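# Assemble two printed parts to match the stand's example

## Task

Join the two 3D-printed parts so they match the assembled sample standing on the stand, and leave them that way after the robot lets go.

## Robot and tools

Robot: two UR-style six-joint arms, left_arm and right_arm, each fitted with a Robotiq 140 mm two-finger gripper whose fingers can fold at a hinge. Joint order for every row and every per-joint list in results: shoulder pan, shoulder lift, elbow, wrist 1, wrist 2, wrist 3. Stated ranges in rad: elbow -3.142 to 3.142, all others -6.283 to 6.283 (true ends may differ by 0.010).

Scene frame: origin on the table top midway between the nominal bases, +z up, +x out over the table, left_arm on the +y side (this is not the image left). Calibrated bases: left_arm (+0.019, +0.362, +0.040) m, quat_wxyz (+1.000, 0, 0, +0.007); right_arm (-0.027, -0.514, +0.040) m, quat_wxyz (+1.000, 0, 0, -0.026). The gripper's fingers point along its own +z and open along its y. end_effector_position is the spot between closed pads; fingertips extend about 33 mm past it at gaps up to 40 mm, about 9 mm when wide open. Reported hand poses can be a few cm off.

A row: 18 numbers, each in [-1, 1], always for both arms: left_arm's 6 joint values, then its gripper position, force_limit, speed; then the same 9 for right_arm. Joint values are offsets, scaled so 1.0 = 2.222 rad, counted from the Joint targets shown in the last result (not from the previous row). Sending 0 for every joint keeps that arm where its targets are. Gripper position is absolute: +1 fully open (140 mm), pads touch near -0.8, -1 closes until blocked. force_limit -1 gives about 14 N per pad on parts up to 40 mm, 40 N at 0, 58 N at +1; speed -1 is about 30 mm/s, 0 about 140, +1 about 250, and faster closes squeeze harder (up to ~116 N). Both start at +1. To leave a gripper unchanged, resend its last three numbers.

execute_actions(actions, cameras): actions is a list of actions; each action is up to 15 rows, one per 1/30 s step, the last row held for the remaining steps. Each action's offsets count from the targets when that action starts, so repeating one keeps moving. Offsets pushing a joint more than 0.010 rad past its range are refused. Empty actions returns state plus all camera images.

move(target, speed, blend, stop_force, zero, blocking, cameras): target is one 18-number row or a list of up to 15 rows; all offsets in every row count from the same current Joint targets. speed is rad/s for the joint with the longest way, 0.01 to 3.14, default 0.5, one value or one per target. blend in rad rounds corners in a list (0 = stop at each). stop_force, 3 to 120 N, ends an arm's path when its wrist sensor feels that much push against the motion; use it with a low speed for touching down or inserting, omit it when backing off a contact. zero (default true) re-zeros the sensor first; false accumulates from the last zero. blocking=false returns early but cannot be combined with stop_force. Result adds a move: line: done, off_target, moving, held or fault, plus limits=held if steps were withheld. Moves do not avoid obstacles.

wait(seconds 0 to 10), stop() to brake a running move, zoom_image(camera, region [x0,y0,x1,y1] pixels, at most 504 square) on the latest image, zero_wrist_force(arm), read_manual (licence text only), finished_scene (ends the scene for good). Cameras: cam_high, cam_low, cam_bench, cam_left_wrist, cam_right_wrist, all 672x504.

Results: Joint positions, velocities, targets, torques per arm; end_effector pose and velocities in the scene frame; Wrist force and torque along the hand's axes plus the peak since last shown; gripper position_measured in counts (3 open, ~75 = 100 mm, 139 = 60 mm, 200 = 20 mm, 230 pads met); object_status 0 moving, 1 blocked opening, 2 blocked closing (a grip), 3 reached target or pads met. Check for 2 after closing. Lines like "joint command not followed" mean the inter-arm clearance check altered targets; "joint sent to its limit" means a range end was hit; MOTOR HOT warns of overheating.

Cautions: a joint torque at its limit (139 N m big joints, 26 N m wrists) or about 150 N external force stops that arm for 10 s; arms are stiff, so never command much past a firm contact. Avoid arm-to-arm presses and gripping the other gripper. Grip near the fingertip quarter of the pads; nearer the palm, fingers fold and hold unpredictably, and fingertips pushed into a surface fold silently. Approach slowly, don't drop or release moving parts, don't let anything leave the table, and avoid long stretched holds that heat motors.

Each tool is called after "Call:" by a JSON object that holds its "api" and its "payload", one argument or row to a line.

## Session

Call:
{"api": "execute_actions", "payload": {
  "actions": []
}}

Scene clock: 0.00 s.
left_arm: end_effector_position=(+0.0185, +0.9587, +0.3924) position_measured=3 object_status=3 end_effector_quat_wxyz=(-0.164, +0.849, +0.486, +0.126) | right_arm: end_effector_position=(+0.4272, -0.8542, +0.1664) position_measured=3 object_status=3 end_effector_quat_wxyz=(-0.130, +0.957, +0.183, +0.184)
Joint positions: left_arm=[1.308 -1.641 1.613 -1.957 -1.526 3.433] | right_arm=[-1.069 -1.352 1.756 -1.806 -1.146 1.605]
Joint velocities: within noise
Joint torques (N m): no reading
Wrist force (N): no reading
Wrist torque (N m): no reading
Wrist force, peak (N): no reading
Joint targets: left_arm=[1.308 -1.641 1.613 -1.957 -1.526 3.433] | right_arm=[-1.069 -1.352 1.756 -1.806 -1.146 1.605]
Tool commands: left_gripper/position=+1.0 left_gripper/force_limit=+1.0 left_gripper/speed=+1.0 right_gripper/position=+1.0 right_gripper/force_limit=+1.0 right_gripper/speed=+1.0

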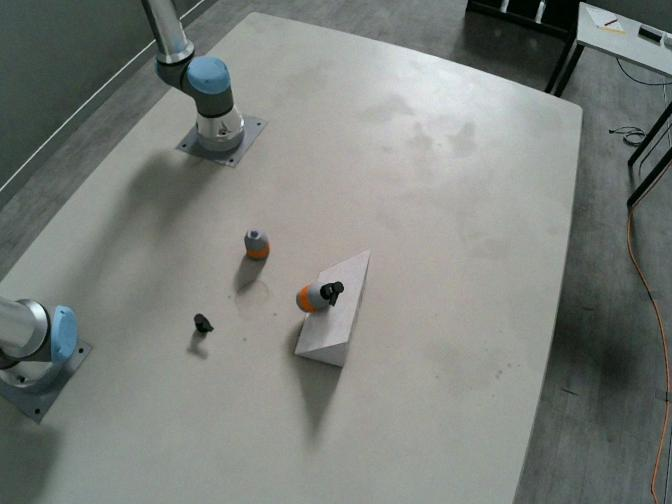

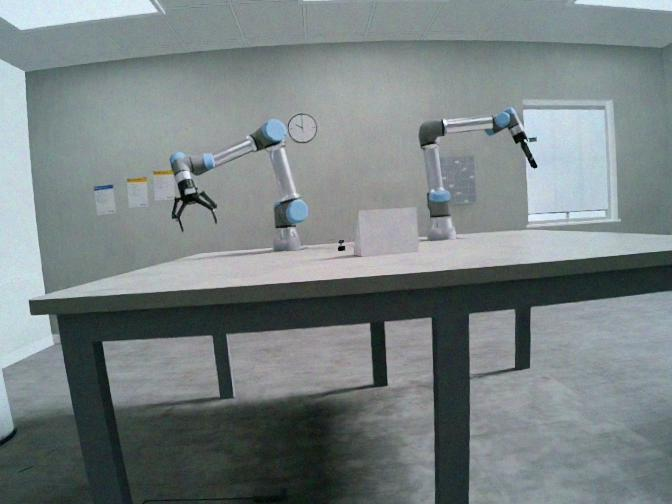

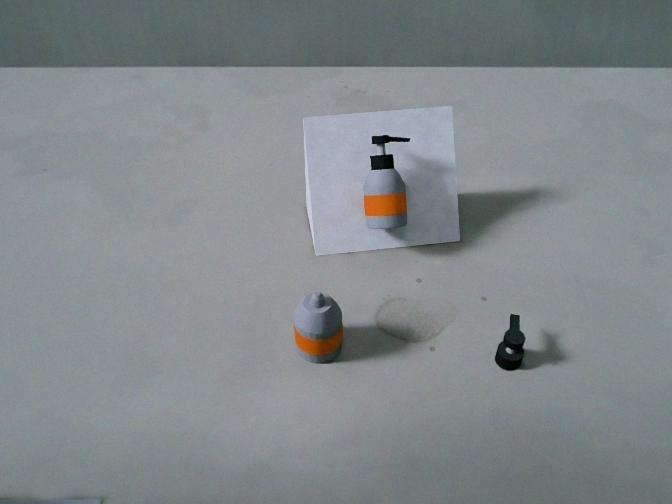

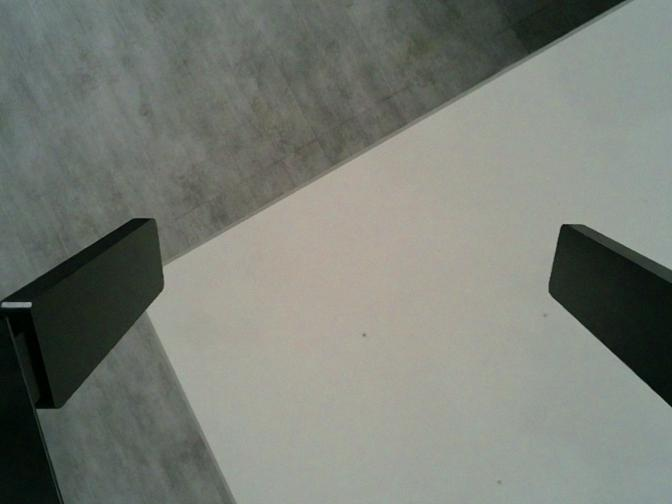

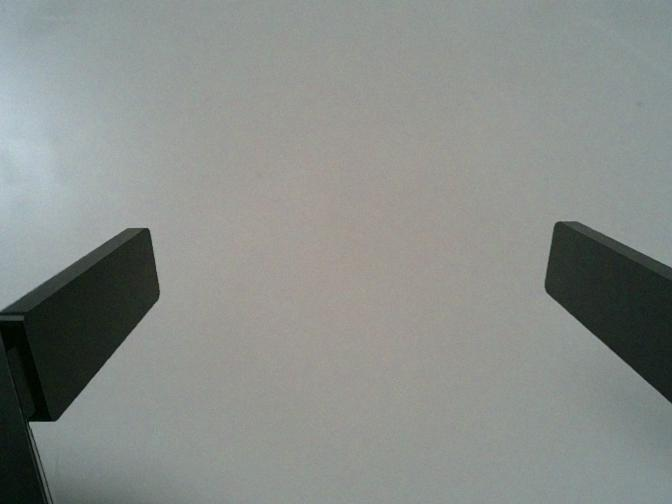

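Call:
{"api": "zoom_image", "payload": {
  "camera": "cam_bench",
  "region": [260, 260, 560, 400]
}}

Call:
{"api": "zoom_image", "payload": {
  "camera": "cam_bench",
  "region": [300, 100, 460, 240]
}}

Call:
{"api": "zoom_image", "payload": {
  "camera": "cam_high",
  "region": [170, 210, 390, 380]
}}

Call:
{"api": "zoom_image", "payload": {
  "camera": "cam_low",
  "region": [300, 200, 460, 270]
}}

Scaled by 1.680 from the camera's 672x504 image, which has a finer 960x720 frame.

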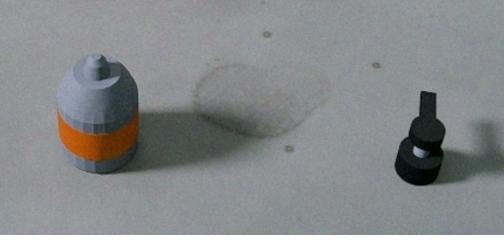

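Scaled by 3.150 from the camera's 672x504 image, which has a finer 960x720 frame.

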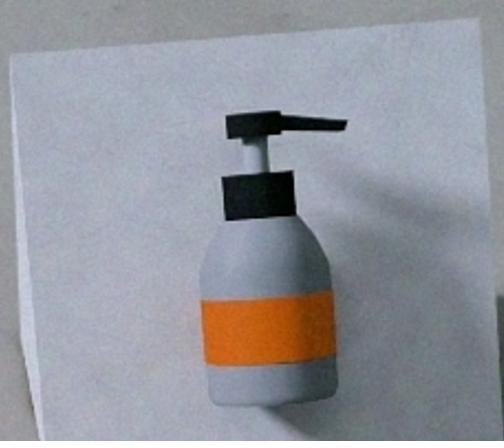

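Scaled by 2.291 from the camera's 672x504 image, which has a finer 960x720 frame.

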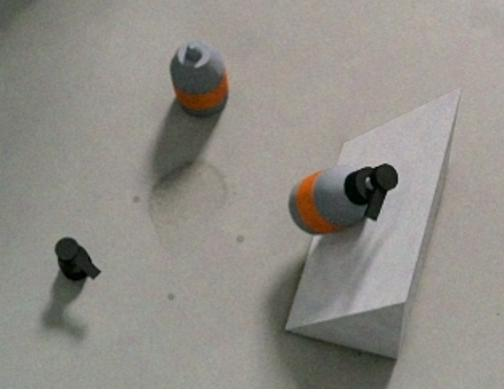

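Scaled by 3.150 from the camera's 672x504 image, which has a finer 960x720 frame.

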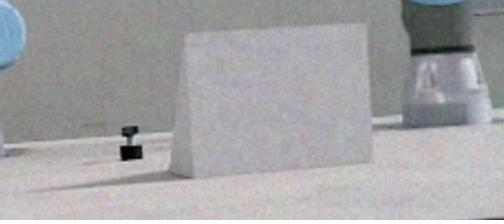

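Call:
{"api": "move", "payload": {
  "target": [0,0,0,0,0,0,1,1,1,0.797,-0.098,0.052,-0.030,-0.191,0,1,1,1],
  "cameras": ["all"]
}}

Scene clock: 70.33 s.
left_arm: end_effector_position=(+0.0185, +0.9587, +0.3924) position_measured=3 object_status=3 end_effector_quat_wxyz=(-0.164, +0.849, +0.486, +0.126) | right_arm: end_effector_position=(+0.2707, -0.1210, +0.1993) position_measured=3 object_status=3 end_effector_quat_wxyz=(+0.000, +0.460, +0.888, +0.000)
Joint positions: left_arm=[1.308 -1.641 1.613 -1.957 -1.526 3.433] | right_arm=[0.702 -1.569 1.872 -1.873 -1.571 1.605]
Joint torques (N m): left_arm=[-0.09 -22 -26.02 -3.83 0.05 -0.06] | right_arm=[8.48 -31.32 -10.14 -4.67 -2.14 0.16]
Wrist force (N): left_arm=[0.1 0.4 -0.1] | right_arm=[-0.7 -0.1 -1.2]
Wrist torque (N m): left_arm=[0.08 -0.01 0.00] | right_arm=[-0.14 -0.14 -0.02]
Wrist force, peak (N): left_arm=[0.6 0.4 -0.3] | right_arm=[-1.9 1.3 -1.0]
Joint targets: left_arm=[1.308 -1.641 1.613 -1.957 -1.526 3.433] | right_arm=[0.702 -1.569 1.872 -1.873 -1.571 1.605]
move: done

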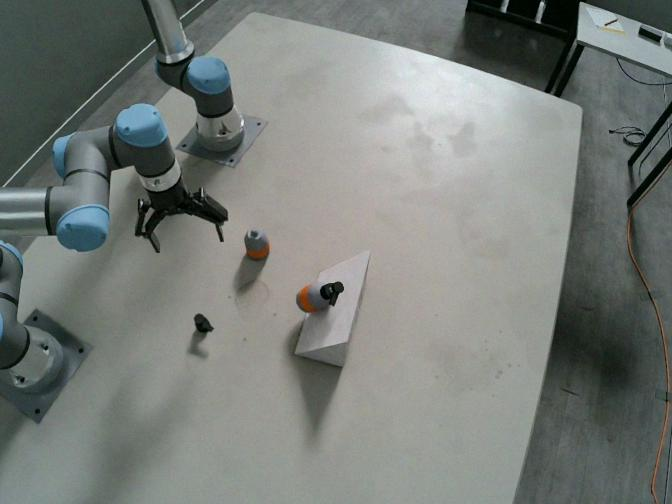

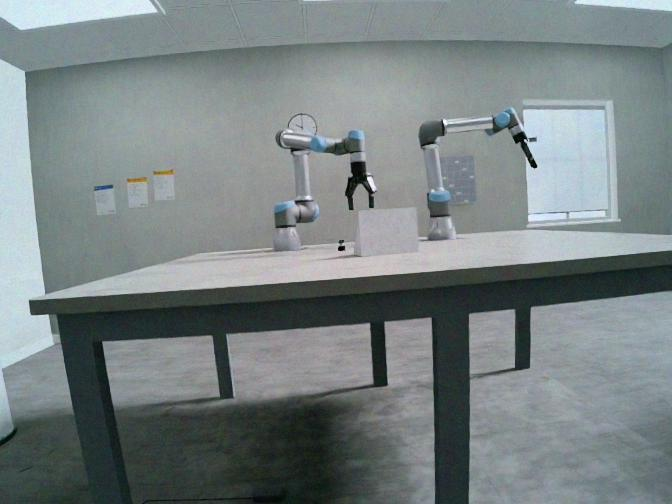

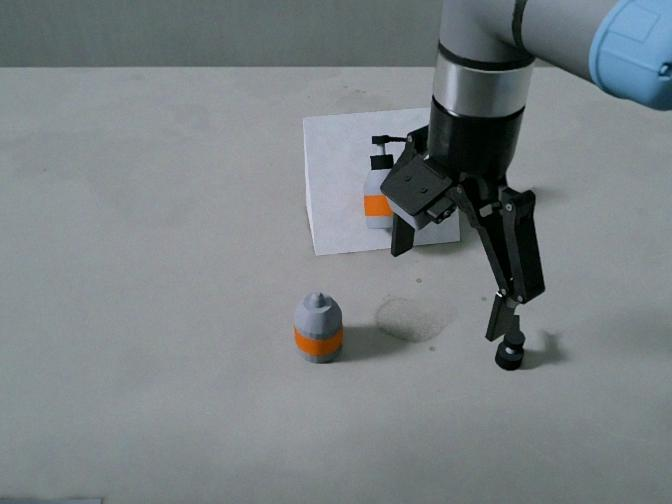

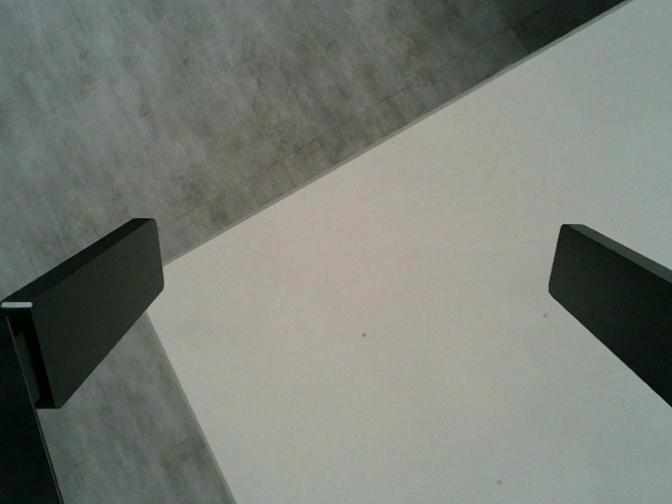

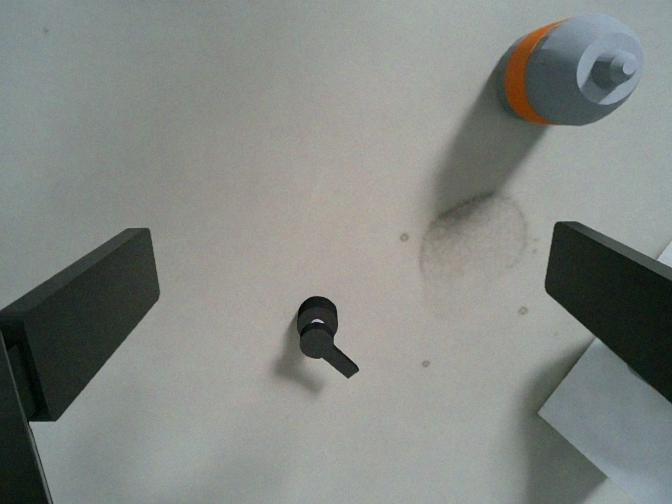

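Call:
{"api": "zoom_image", "payload": {
  "camera": "cam_right_wrist",
  "region": [260, 270, 400, 400]
}}

Call:
{"api": "zoom_image", "payload": {
  "camera": "cam_right_wrist",
  "region": [490, 0, 670, 140]
}}

Scaled by 3.600 from the camera's 672x504 image, which has a finer 960x720 frame.

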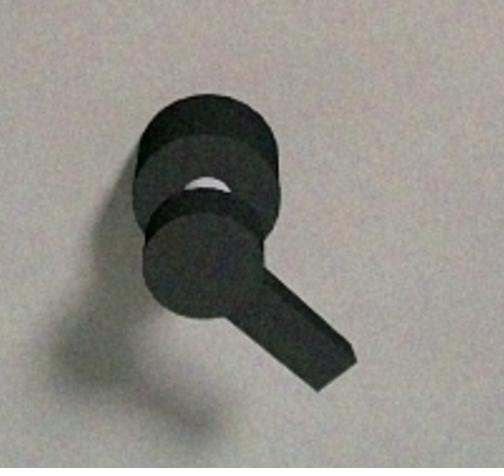

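Scaled by 2.800 from the camera's 672x504 image, which has a finer 960x720 frame.

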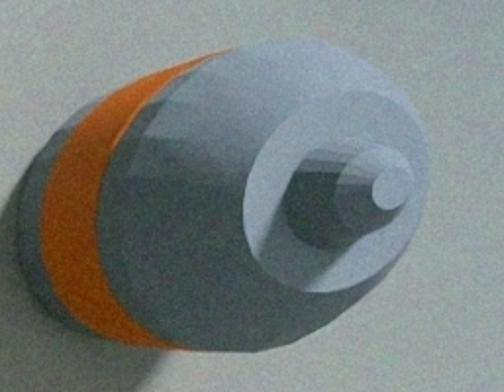

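Call:
{"api": "move", "payload": {
  "target": [0,0,0,0,0,0,1,1,1,-0.1317,-0.0095,0.1225,-0.1134,0,-0.4775,0.2,-1,-0.5],
  "cameras": ["cam_right_wrist","cam_bench"]
}}

Scene clock: 111.27 s.
left_arm: end_effector_position=(+0.0185, +0.9587, +0.3924) position_measured=3 object_status=3 end_effector_quat_wxyz=(-0.164, +0.849, +0.486, +0.126) | right_arm: end_effector_position=(+0.3250, -0.2408, +0.1099) position_measured=104 object_status=3 end_effector_quat_wxyz=(+0.000, +0.093, +0.996, +0.000)
Joint positions: left_arm=[1.308 -1.641 1.613 -1.957 -1.526 3.433] | right_arm=[0.409 -1.591 2.144 -2.125 -1.571 0.544]
Joint torques (N m): left_arm=[0.15 -22.49 -25.91 -3.91 -0.07 -0.01] | right_arm=[-5.7 -28.82 -7.7 -4.71 -2 -1.28]
Wrist force (N): left_arm=[0.0 0.5 -0.3] | right_arm=[-0.6 0.3 -1.0]
Wrist torque (N m): left_arm=[0.11 0.00 -0.01] | right_arm=[-0.05 -0.15 0.04]
Wrist force, peak (N): left_arm=[0.1 0.7 -0.2] | right_arm=[-1.1 0.2 -1.7]
Joint targets: left_arm=[1.308 -1.641 1.613 -1.957 -1.526 3.433] | right_arm=[0.409 -1.591 2.144 -2.125 -1.571 0.544]
move: done
Images, in order (width x height): cam_bench 672x504, cam_right_wrist 672x504.

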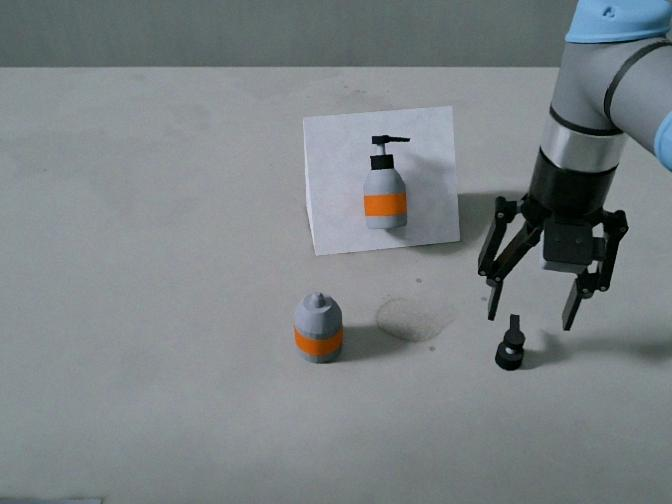

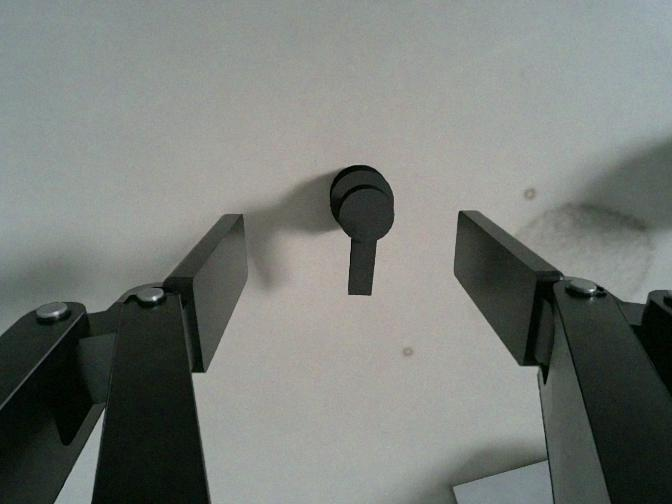

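Call:
{"api": "move", "payload": {
  "target": [0,0,0,0,0,0,1,1,1,0.0059,0.0630,0.0369,-0.0994,0,0.0059,0.2,-1,-0.5],
  "speed": 0.15,
  "stop_force": 8,
  "cameras": ["cam_bench","cam_right_wrist"]
}}

Scene clock: 127.97 s.
left_arm: end_effector_position=(+0.0185, +0.9587, +0.3924) position_measured=3 object_status=3 end_effector_quat_wxyz=(-0.164, +0.849, +0.486, +0.126) | right_arm: end_effector_position=(+0.3265, -0.2342, +0.0384) position_measured=104 object_status=3 end_effector_quat_wxyz=(+0.000, +0.093, +0.996, +0.000)
Joint positions: left_arm=[1.308 -1.641 1.613 -1.957 -1.526 3.433] | right_arm=[0.422 -1.451 2.226 -2.346 -1.571 0.557]
Joint torques (N m): left_arm=[0.1 -22.06 -26.44 -3.87 -0.14 0] | right_arm=[8.89 -14.96 -3.86 -4.56 -1.47 1.15]
Wrist force (N): left_arm=[0.3 0.3 -0.2] | right_arm=[-0.7 -0.1 -0.8]
Wrist torque (N m): left_arm=[0.07 -0.06 0.00] | right_arm=[-0.14 -0.14 -0.15]
Wrist force, peak (N): left_arm=[0.5 0.5 -0.2] | right_arm=[-0.6 0.1 -1.8]
Joint targets: left_arm=[1.308 -1.641 1.613 -1.957 -1.526 3.433] | right_arm=[0.422 -1.451 2.226 -2.346 -1.571 0.557]
move: done
Images, in order (width x height): cam_bench 672x504, cam_right_wrist 672x504.

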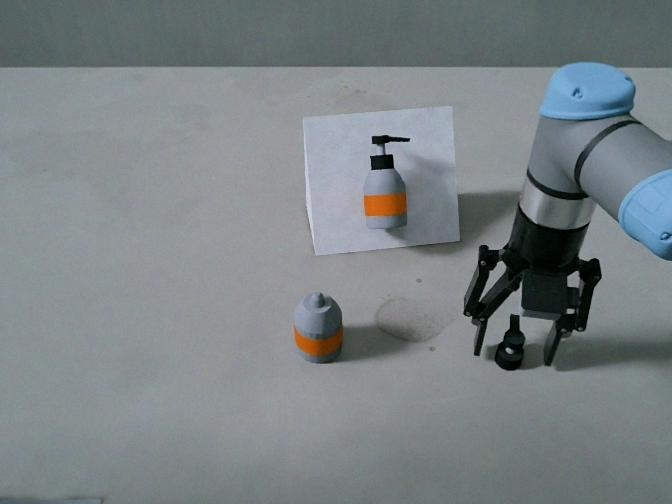

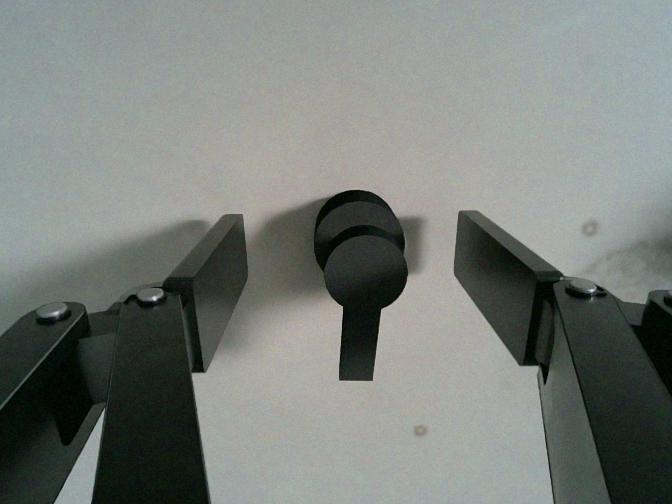

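Call:
{"api": "execute_actions", "payload": {
  "actions": [
    [[0,0,0,0,0,0,1,1,1,0,0,0,0,0,0,-1,0,-1]],
    [[0,0,0,0,0,0,1,1,1,0,0,0,0,0,0,-1,0,-1]],
    [[0,0,0,0,0,0,1,1,1,0,0,0,0,0,0,-1,0,-1]],
    [[0,0,0,0,0,0,1,1,1,0,0,0,0,0,0,-1,0,-1]]
  ],
  "cameras": ["cam_bench","cam_right_wrist"]
}}

Scene clock: 144.37 s.
left_arm: end_effector_position=(+0.0185, +0.9587, +0.3924) position_measured=3 object_status=3 end_effector_quat_wxyz=(-0.164, +0.849, +0.486, +0.126) | right_arm: end_effector_position=(+0.3265, -0.2342, +0.0384) position_measured=183 object_status=2 end_effector_quat_wxyz=(+0.000, +0.093, +0.996, +0.000)
Joint positions: left_arm=[1.308 -1.641 1.613 -1.957 -1.526 3.433] | right_arm=[0.422 -1.451 2.226 -2.346 -1.571 0.557]
Joint torques (N m): left_arm=[0.27 -22.66 -25.64 -3.79 0.02 0.01] | right_arm=[8.94 -15.79 -4.78 -4.06 -1.06 1.14]
Wrist force (N): left_arm=[0.1 0.3 -0.1] | right_arm=[2.0 -1.7 -14.3]
Wrist torque (N m): left_arm=[0.06 -0.02 -0.01] | right_arm=[-0.01 -0.21 -0.15]
Wrist force, peak (N): left_arm=[0.5 0.8 0.0] | right_arm=[1.9 -2.0 -14.6]
Joint targets: left_arm=[1.308 -1.641 1.613 -1.957 -1.526 3.433] | right_arm=[0.422 -1.451 2.226 -2.346 -1.571 0.557]
Step readings (joint positions of left_arm | right_arm):
0: [1.308 -1.641 1.613 -1.957 -1.526 3.433] | [0.422 -1.451 2.226 -2.346 -1.571 0.557]
1: [1.308 -1.641 1.613 -1.957 -1.526 3.433] | [0.422 -1.451 2.226 -2.346 -1.571 0.557]
2: [1.308 -1.641 1.613 -1.957 -1.526 3.433] | [0.422 -1.451 2.226 -2.346 -1.571 0.557]
4: [1.308 -1.641 1.613 -1.957 -1.526 3.433] | [0.422 -1.451 2.226 -2.346 -1.571 0.557]
8: [1.308 -1.641 1.613 -1.957 -1.526 3.433] | [0.422 -1.451 2.226 -2.346 -1.571 0.557]
15: [1.308 -1.641 1.613 -1.957 -1.526 3.433] | [0.422 -1.451 2.226 -2.346 -1.571 0.557]
16: [1.308 -1.641 1.613 -1.957 -1.526 3.433] | [0.422 -1.451 2.226 -2.346 -1.571 0.557]
17: [1.308 -1.641 1.613 -1.957 -1.526 3.433] | [0.422 -1.451 2.226 -2.346 -1.571 0.557]
19: [1.308 -1.641 1.613 -1.957 -1.526 3.433] | [0.422 -1.451 2.226 -2.346 -1.571 0.557]
23: [1.308 -1.641 1.613 -1.957 -1.526 3.433] | [0.422 -1.451 2.226 -2.346 -1.571 0.557]
30: [1.308 -1.641 1.613 -1.957 -1.526 3.433] | [0.422 -1.451 2.226 -2.346 -1.571 0.557]
31: [1.308 -1.641 1.613 -1.957 -1.526 3.433] | [0.422 -1.451 2.226 -2.346 -1.571 0.557]
32: [1.308 -1.641 1.613 -1.957 -1.526 3.433] | [0.422 -1.451 2.226 -2.346 -1.571 0.557]
34: [1.308 -1.641 1.613 -1.957 -1.526 3.433] | [0.422 -1.451 2.226 -2.346 -1.571 0.557]
38: [1.308 -1.641 1.613 -1.957 -1.526 3.433] | [0.422 -1.451 2.226 -2.346 -1.571 0.557]
45: [1.308 -1.641 1.613 -1.957 -1.526 3.433] | [0.422 -1.451 2.226 -2.346 -1.571 0.557]
46: [1.308 -1.641 1.613 -1.957 -1.526 3.433] | [0.422 -1.451 2.226 -2.346 -1.571 0.557]
47: [1.308 -1.641 1.613 -1.957 -1.526 3.433] | [0.422 -1.451 2.226 -2.346 -1.571 0.557]
49: [1.308 -1.641 1.613 -1.957 -1.526 3.433] | [0.422 -1.451 2.226 -2.346 -1.571 0.557]
53: [1.308 -1.641 1.613 -1.957 -1.526 3.433] | [0.422 -1.451 2.226 -2.346 -1.571 0.557]
60: [1.308 -1.641 1.613 -1.957 -1.526 3.433] | [0.422 -1.451 2.226 -2.346 -1.571 0.557]
Images, in order (width x height): cam_bench 672x504, cam_right_wrist 672x504.

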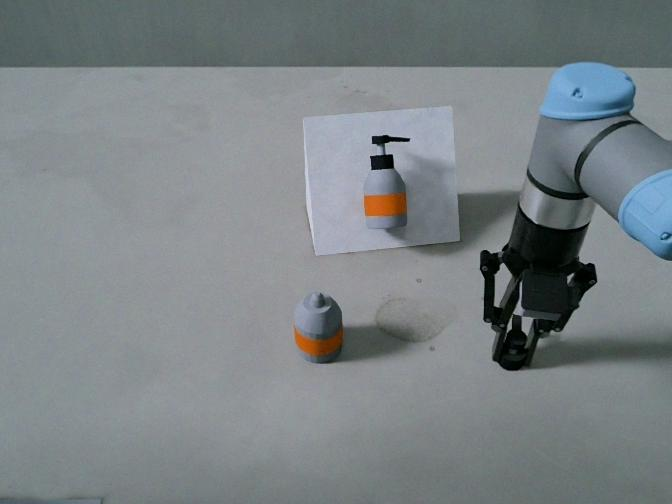

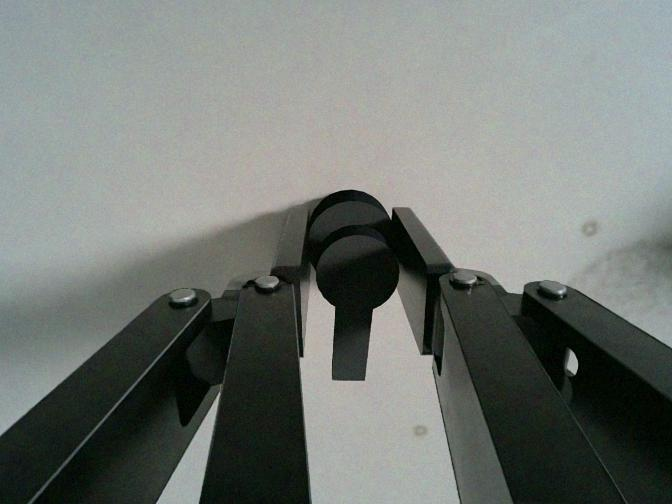

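Call:
{"api": "move", "payload": {
  "target": [
    [0,0,0,0,0,0,1,1,1,0,-0.063,-0.0369,0.0994,0,0,-1,0,-1],
    [0,0,0,0,0,0,1,1,1,0.1112,0.0094,-0.2747,0.2654,0,0.1112,-1,0,-1]
  ],
  "blend": 0.05,
  "speed": 0.4,
  "cameras": ["cam_bench","cam_right_wrist"]
}}

Call:
{"api": "zoom_image", "payload": {
  "camera": "cam_right_wrist",
  "region": [270, 160, 630, 390]
}}

Call:
{"api": "zoom_image", "payload": {
  "camera": "cam_bench",
  "region": [270, 180, 510, 380]
}}

Scene clock: 161.97 s.
left_arm: end_effector_position=(+0.0185, +0.9587, +0.3924) position_measured=3 object_status=3 end_effector_quat_wxyz=(-0.164, +0.849, +0.486, +0.126) | right_arm: end_effector_position=(+0.3404, -0.0904, +0.2393) position_measured=183 object_status=2 end_effector_quat_wxyz=(+0.000, +0.093, +0.996, +0.000)
Joint positions: left_arm=[1.308 -1.641 1.613 -1.957 -1.526 3.433] | right_arm=[0.669 -1.43 1.616 -1.756 -1.571 0.804]
Joint torques (N m): left_arm=[0.23 -22.51 -25.85 -3.78 -0.14 -0.16] | right_arm=[9.33 -21.35 -35.4 -0.69 -0.4 1.29]
Wrist force (N): left_arm=[0.2 0.3 -0.1] | right_arm=[-0.9 -0.2 -1.2]
Wrist torque (N m): left_arm=[0.08 -0.04 0.00] | right_arm=[-0.16 -0.10 -0.17]
Wrist force, peak (N): left_arm=[0.6 0.1 -0.2] | right_arm=[1.8 -2.3 -14.6]
Joint targets: left_arm=[1.308 -1.641 1.613 -1.957 -1.526 3.433] | right_arm=[0.669 -1.430 1.616 -1.756 -1.571 0.804]
move: done
Images, in order (width x height): cam_bench 672x504, cam_right_wrist 672x504.

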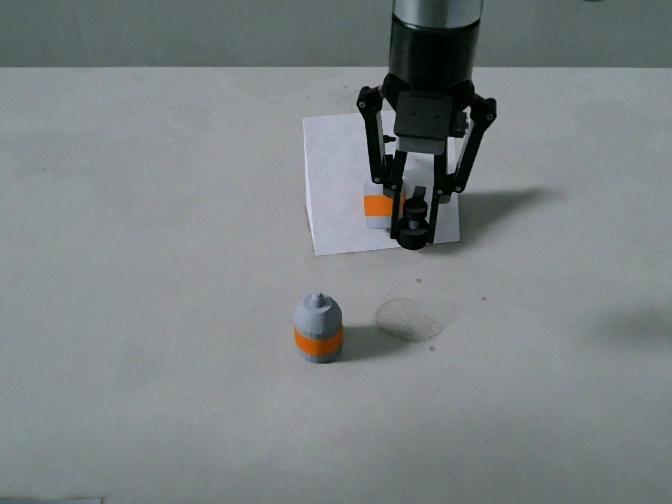

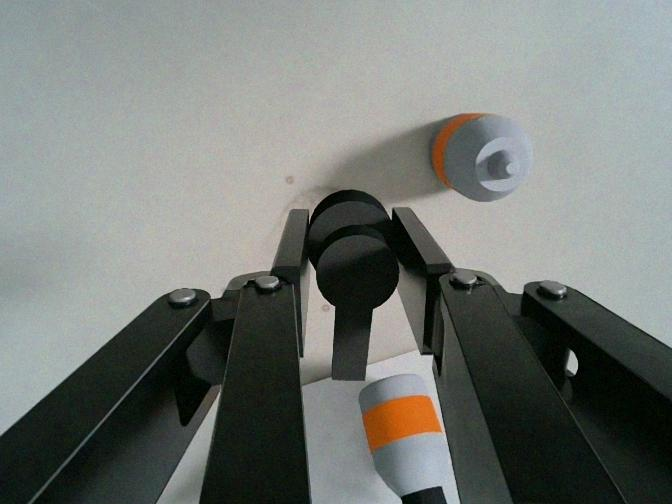

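Scaled by 1.400 from the camera's 672x504 image, which has a finer 960x720 frame.

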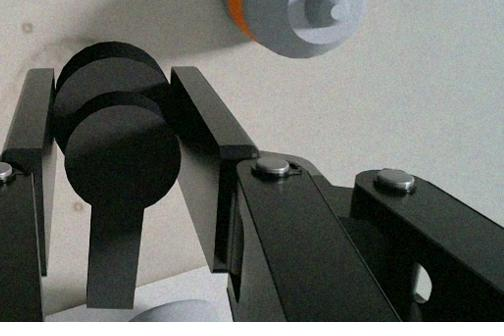

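Scaled by 2.100 from the camera's 672x504 image, which has a finer 960x720 frame.

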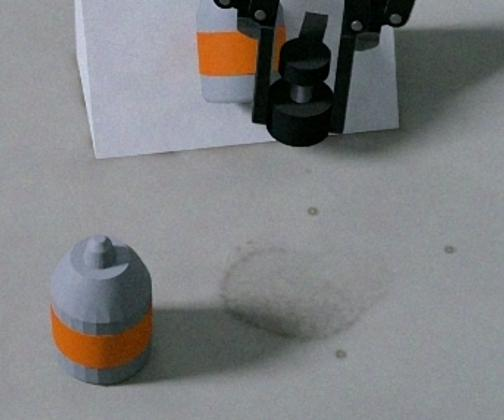

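Call:
{"api": "zoom_image", "payload": {
  "camera": "cam_right_wrist",
  "region": [420, 100, 545, 215]
}}

Scaled by 4.032 from the camera's 672x504 image, which has a finer 960x720 frame.

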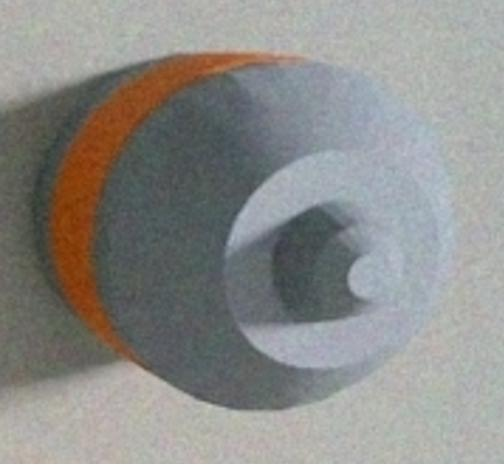

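Call:
{"api": "move", "payload": {
  "target": [0,0,0,0,0,0,1,1,1,0.0587,0.1207,-0.0628,-0.0583,0,0.0586,-1,0,-1],
  "speed": 0.3,
  "cameras": ["cam_bench","cam_right_wrist","cam_high"]
}}

Call:
{"api": "zoom_image", "payload": {
  "camera": "cam_right_wrist",
  "region": [250, 130, 450, 330]
}}

Call:
{"api": "zoom_image", "payload": {
  "camera": "cam_bench",
  "region": [250, 200, 390, 370]
}}

Call:
{"api": "zoom_image", "payload": {
  "camera": "cam_high",
  "region": [200, 190, 320, 290]
}}

Scene clock: 196.43 s.
left_arm: end_effector_position=(+0.0185, +0.9587, +0.3924) position_measured=3 object_status=3 end_effector_quat_wxyz=(-0.164, +0.849, +0.486, +0.126) | right_arm: end_effector_position=(+0.3534, +0.0198, +0.1597) position_measured=183 object_status=2 end_effector_quat_wxyz=(+0.000, +0.093, +0.996, +0.000)
Joint positions: left_arm=[1.308 -1.641 1.613 -1.957 -1.526 3.433] | right_arm=[0.8 -1.162 1.476 -1.886 -1.571 0.934]
Joint torques (N m): left_arm=[0.23 -22.53 -25.97 -3.81 -0.02 0.02] | right_arm=[10.68 -32.14 -36.2 -4.48 -0.37 1.16]
Wrist force (N): left_arm=[0.2 0.2 0.0] | right_arm=[-0.5 0.2 -0.8]
Wrist torque (N m): left_arm=[0.04 -0.03 0.00] | right_arm=[-0.08 -0.17 -0.16]
Wrist force, peak (N): left_arm=[0.4 0.6 -0.2] | right_arm=[-0.7 -1.3 -1.5]
Joint targets: left_arm=[1.308 -1.641 1.613 -1.957 -1.526 3.433] | right_arm=[0.800 -1.162 1.476 -1.886 -1.571 0.934]
move: done
Images, in order (width x height): cam_high 672x504, cam_bench 672x504, cam_right_wrist 672x504.

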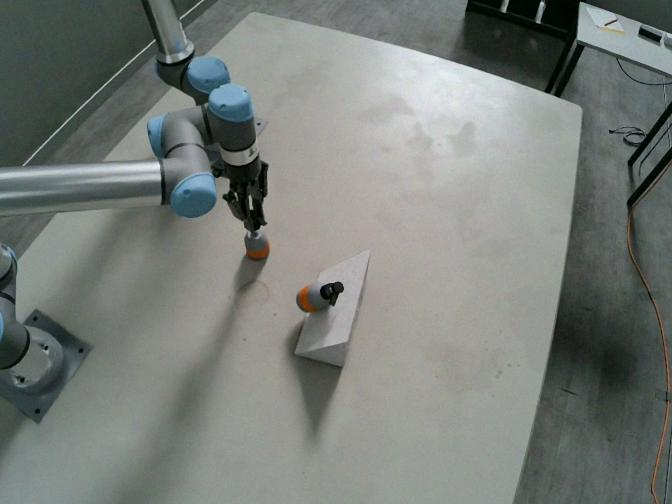

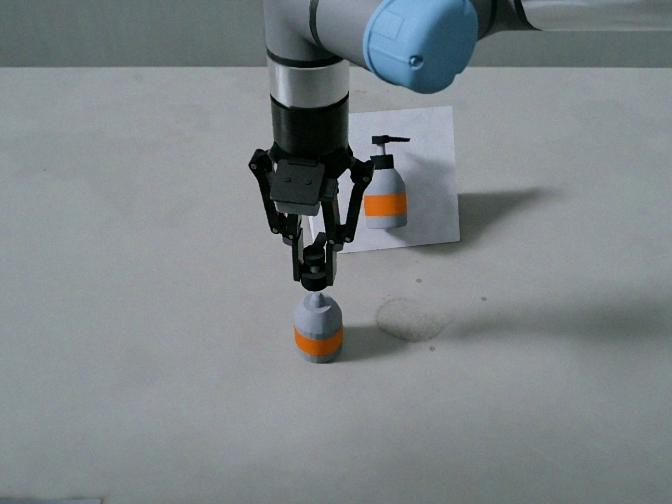

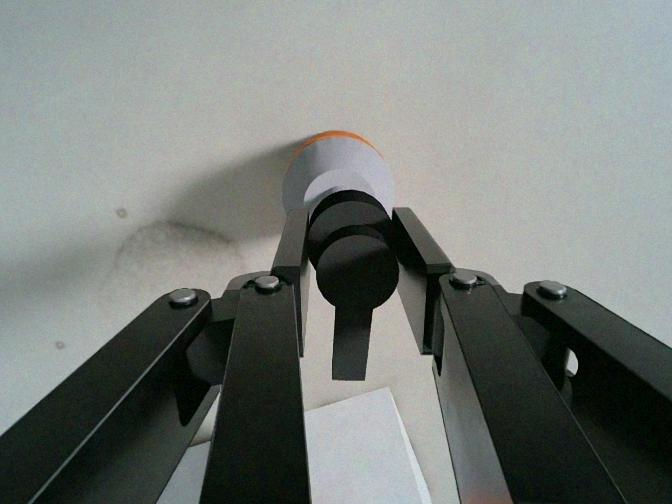

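Scaled by 2.520 from the camera's 672x504 image, which has a finer 960x720 frame.

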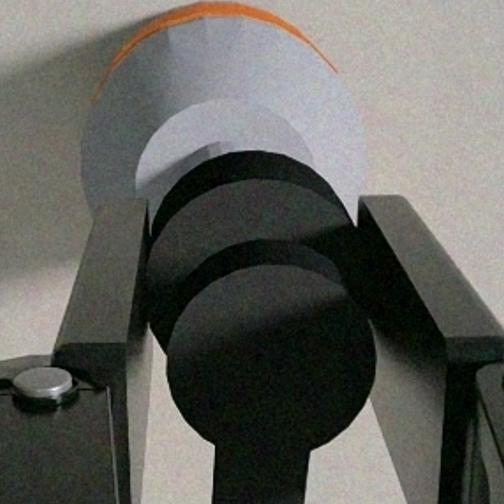

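Scaled by 2.965 from the camera's 672x504 image, which has a finer 960x720 frame.

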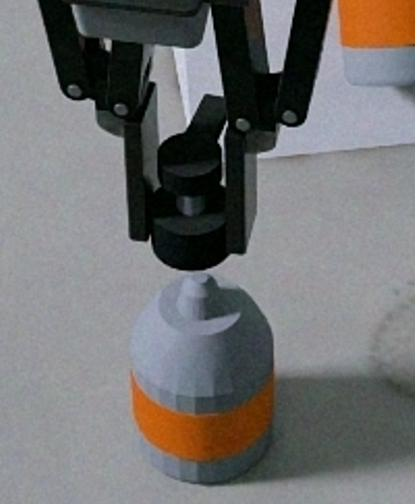

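Scaled by 4.200 from the camera's 672x504 image, which has a finer 960x720 frame.

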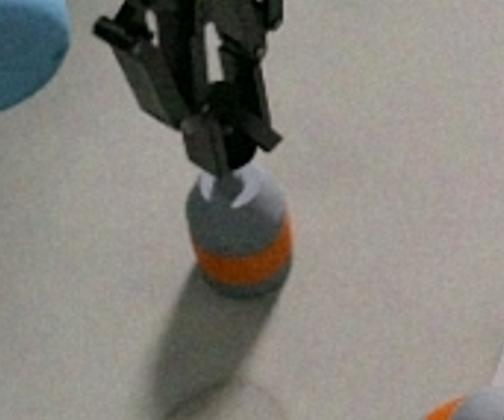

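Call:
{"api": "move", "payload": {
  "target": [0,0,0,0,0,0,1,1,1,-0.0014,0.0045,0.0178,-0.0222,0,-0.0014,-1,0,-1],
  "speed": 0.1,
  "stop_force": 5,
  "cameras": ["cam_bench","cam_right_wrist","cam_high"]
}}

Call:
{"api": "zoom_image", "payload": {
  "camera": "cam_right_wrist",
  "region": [250, 130, 450, 330]
}}

Call:
{"api": "zoom_image", "payload": {
  "camera": "cam_bench",
  "region": [250, 200, 390, 370]
}}

Scene clock: 216.03 s.
left_arm: end_effector_position=(+0.0185, +0.9587, +0.3924) position_measured=3 object_status=3 end_effector_quat_wxyz=(-0.164, +0.849, +0.486, +0.126) | right_arm: end_effector_position=(+0.3531, +0.0169, +0.1396) position_measured=183 object_status=2 end_effector_quat_wxyz=(+0.000, +0.093, +0.996, +0.000)
Joint positions: left_arm=[1.308 -1.641 1.613 -1.957 -1.526 3.433] | right_arm=[0.797 -1.152 1.516 -1.935 -1.571 0.931]
Joint torques (N m): left_arm=[0.26 -23.03 -25.33 -3.82 -0.12 -0.13] | right_arm=[-5.63 -31.81 -9.41 -4.77 0.23 -1.37]
Wrist force (N): left_arm=[0.0 0.5 0.1] | right_arm=[-0.5 0.1 -0.8]
Wrist torque (N m): left_arm=[0.10 -0.01 0.00] | right_arm=[-0.09 -0.16 0.05]
Wrist force, peak (N): left_arm=[0.5 0.4 -0.3] | right_arm=[-1.0 0.1 -1.3]
Joint targets: left_arm=[1.308 -1.641 1.613 -1.957 -1.526 3.433] | right_arm=[0.797 -1.152 1.516 -1.935 -1.571 0.931]
move: done
Images, in order (width x height): cam_high 672x504, cam_bench 672x504, cam_right_wrist 672x504.

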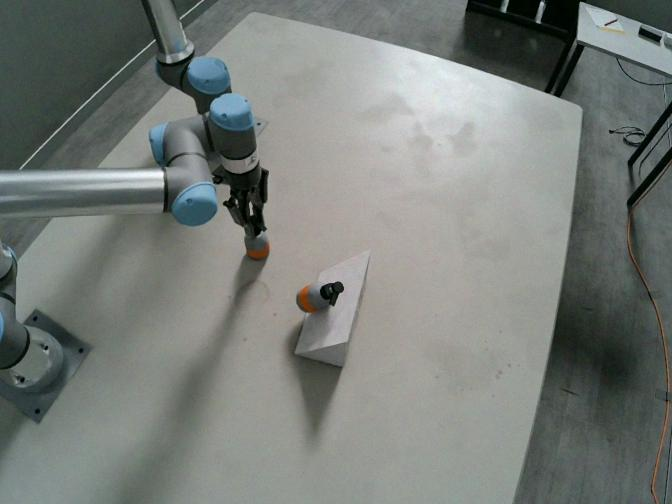

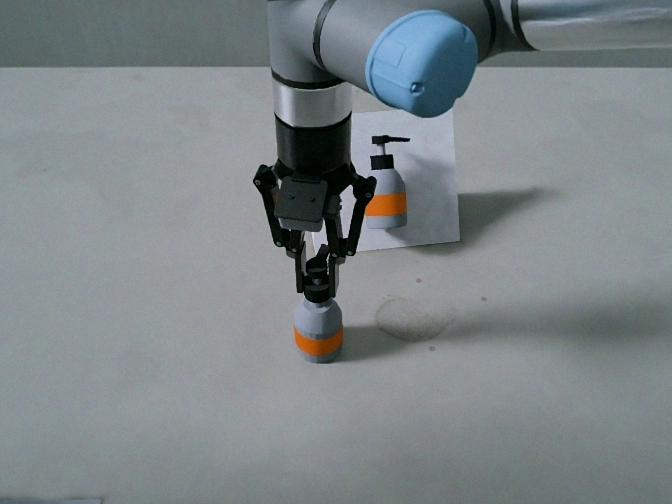

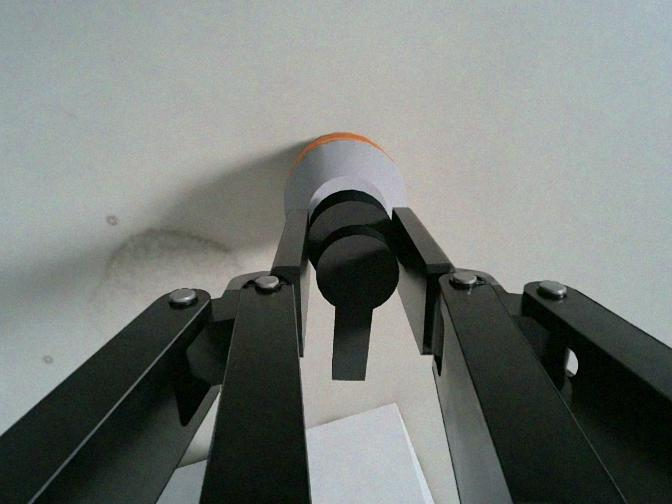

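Scaled by 2.520 from the camera's 672x504 image, which has a finer 960x720 frame.

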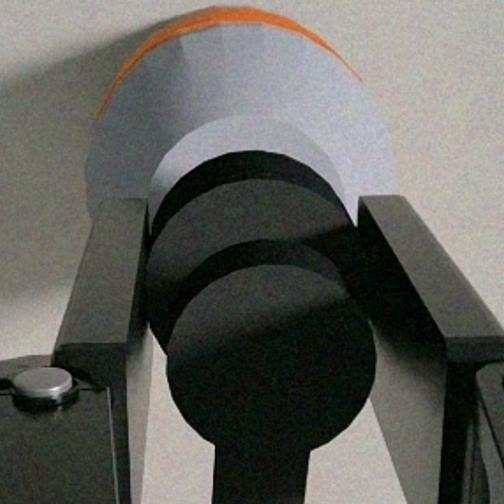

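Scaled by 2.965 from the camera's 672x504 image, which has a finer 960x720 frame.

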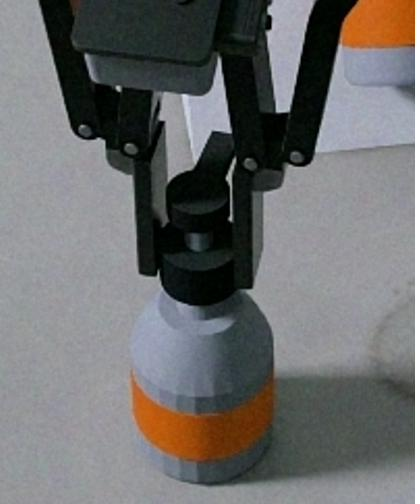

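Call:
{"api": "move", "payload": {
  "target": [0,0,0,0,0,0,1,1,1,0,0.0123,0.0191,-0.0314,0,0,-1,0,-1],
  "speed": 0.03,
  "stop_force": 12,
  "cameras": ["cam_bench","cam_right_wrist"]
}}

Call:
{"api": "zoom_image", "payload": {
  "camera": "cam_bench",
  "region": [250, 200, 390, 370]
}}

Scene clock: 235.47 s.
left_arm: end_effector_position=(+0.0185, +0.9587, +0.3924) position_measured=3 object_status=3 end_effector_quat_wxyz=(-0.164, +0.849, +0.486, +0.126) | right_arm: end_effector_position=(+0.3533, +0.0170, +0.1248) position_measured=183 object_status=2 end_effector_quat_wxyz=(+0.000, +0.093, +0.996, +0.000)
Joint positions: left_arm=[1.308 -1.641 1.613 -1.957 -1.526 3.433] | right_arm=[0.797 -1.138 1.536 -1.969 -1.571 0.931]
Joint torques (N m): left_arm=[-0.01 -23.13 -25.59 -3.79 -0.14 -0.09] | right_arm=[-4.37 -40.18 -31.55 -0.51 0.45 -1.42]
Wrist force (N): left_arm=[0.2 0.2 -0.2] | right_arm=[3.9 -1.0 -14.0]
Wrist torque (N m): left_arm=[0.04 -0.04 0.00] | right_arm=[0.02 -0.20 0.05]
Wrist force, peak (N): left_arm=[0.6 0.3 0.2] | right_arm=[6.6 -3.2 -27.2]
Joint targets: left_arm=[1.308 -1.641 1.613 -1.957 -1.526 3.433] | right_arm=[0.797 -1.138 1.536 -1.969 -1.571 0.931]
move: contact (right_arm); right_arm: the wrist 1 is farthest, 0.036 rad from its target
Images, in order (width x height): cam_bench 672x504, cam_right_wrist 672x504.

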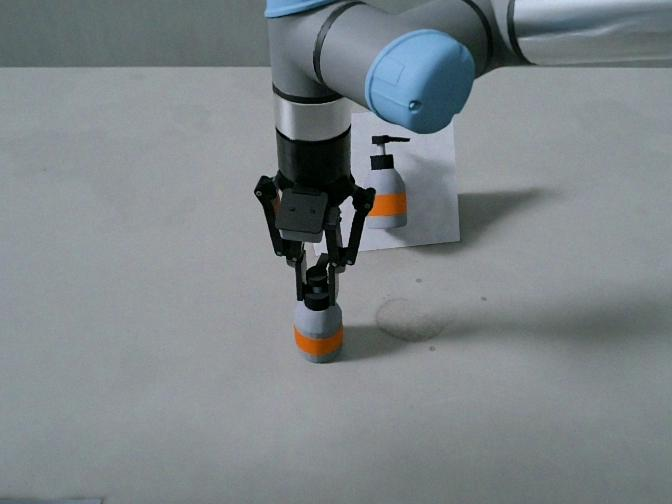

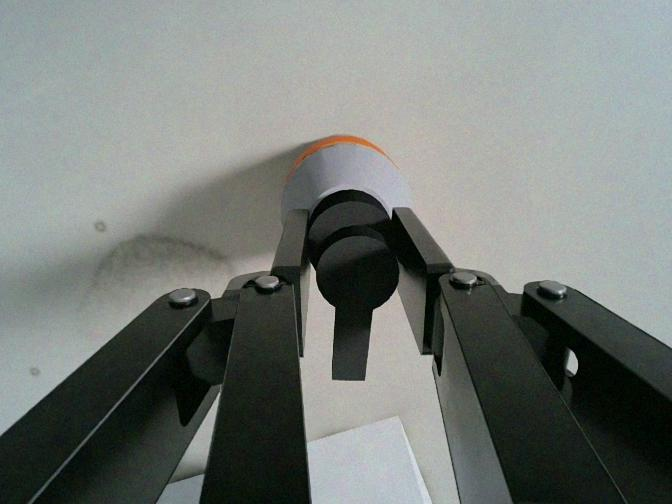

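Scaled by 2.965 from the camera's 672x504 image, which has a finer 960x720 frame.

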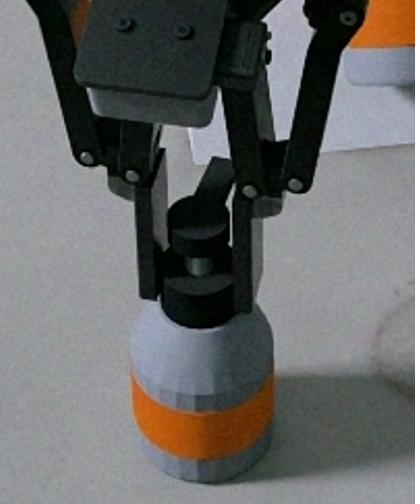

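Call:
{"api": "zoom_image", "payload": {
  "camera": "cam_right_wrist",
  "region": [280, 120, 430, 240]
}}

Scaled by 3.360 from the camera's 672x504 image, which has a finer 960x720 frame.

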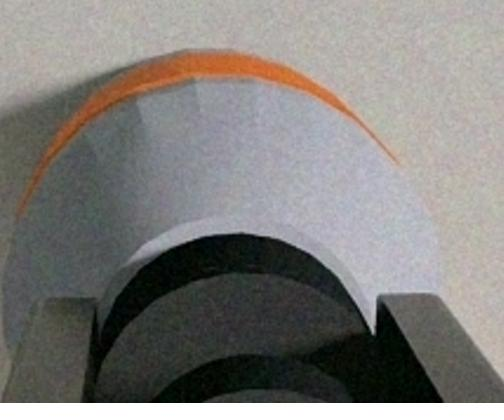

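Call:
{"api": "move", "payload": {
  "target": [0,0,0,0,0,0,1,1,1,0.0004,0.0056,0.0109,-0.0164,0,0,-1,0,-1],
  "speed": 0.02,
  "stop_force": 25,
  "cameras": ["cam_bench","cam_right_wrist"]
}}

Call:
{"api": "zoom_image", "payload": {
  "camera": "cam_right_wrist",
  "region": [280, 120, 430, 240]
}}

Call:
{"api": "zoom_image", "payload": {
  "camera": "cam_bench",
  "region": [250, 200, 390, 370]
}}

Scene clock: 261.37 s.
left_arm: end_effector_position=(+0.0185, +0.9587, +0.3924) position_measured=3 object_status=3 end_effector_quat_wxyz=(-0.164, +0.849, +0.486, +0.126) | right_arm: end_effector_position=(+0.3534, +0.0171, +0.1242) position_measured=183 object_status=2 end_effector_quat_wxyz=(+0.000, +0.093, +0.996, +0.000)
Joint positions: left_arm=[1.308 -1.641 1.613 -1.957 -1.526 3.433] | right_arm=[0.797 -1.138 1.538 -1.972 -1.571 0.931]
Joint torques (N m): left_arm=[0.26 -22.94 -24.81 -3.92 -0.13 -0.05] | right_arm=[0.25 -26.53 -24.05 -0.39 0.37 -1.23]
Wrist force (N): left_arm=[0.2 0.2 0.2] | right_arm=[8.2 -5.0 -38.4]
Wrist torque (N m): left_arm=[0.04 -0.05 -0.01] | right_arm=[0.15 -0.22 0.03]
Wrist force, peak (N): left_arm=[0.6 0.2 0.1] | right_arm=[9.9 -6.0 -48.9]
Joint targets: left_arm=[1.308 -1.641 1.613 -1.957 -1.526 3.433] | right_arm=[0.797 -1.138 1.538 -1.972 -1.571 0.931]
move: contact (right_arm); right_arm: the wrist 1 is farthest, 0.034 rad from its target
Images, in order (width x height): cam_bench 672x504, cam_right_wrist 672x504.

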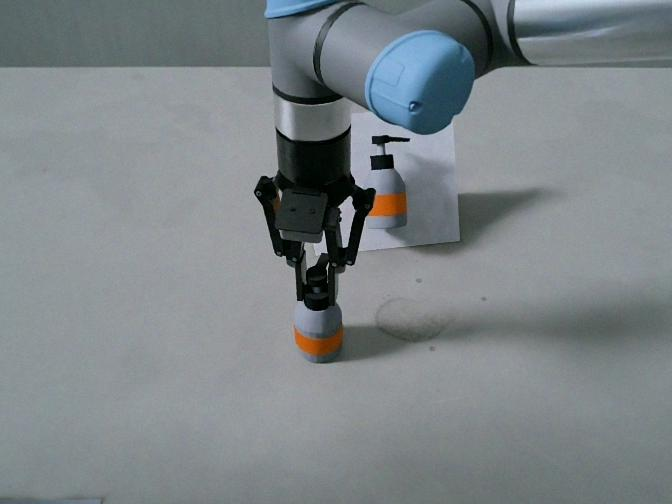

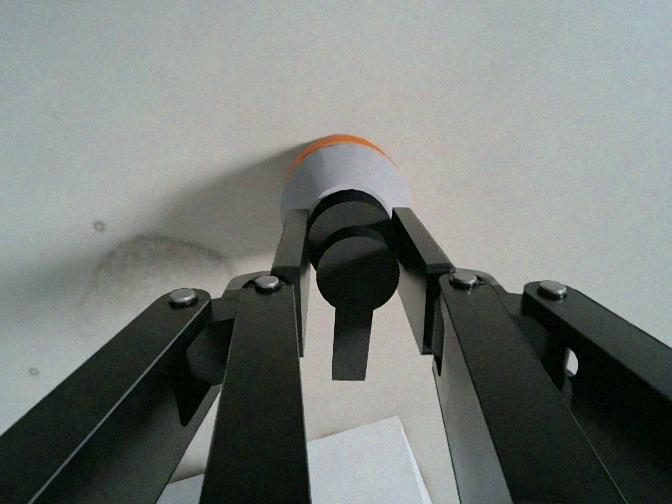

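Scaled by 3.360 from the camera's 672x504 image, which has a finer 960x720 frame.

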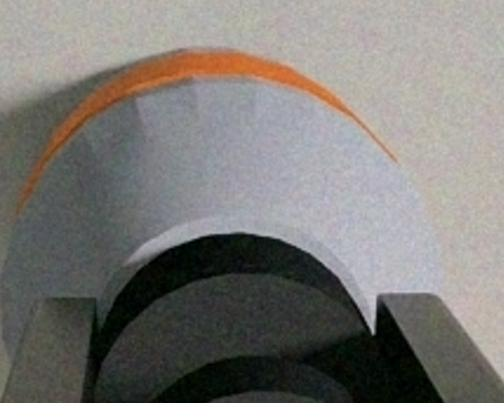

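Scaled by 2.965 from the camera's 672x504 image, which has a finer 960x720 frame.

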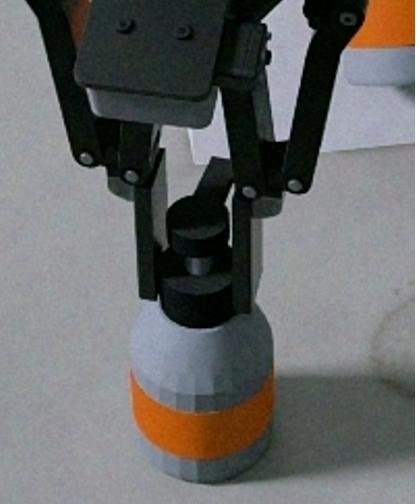

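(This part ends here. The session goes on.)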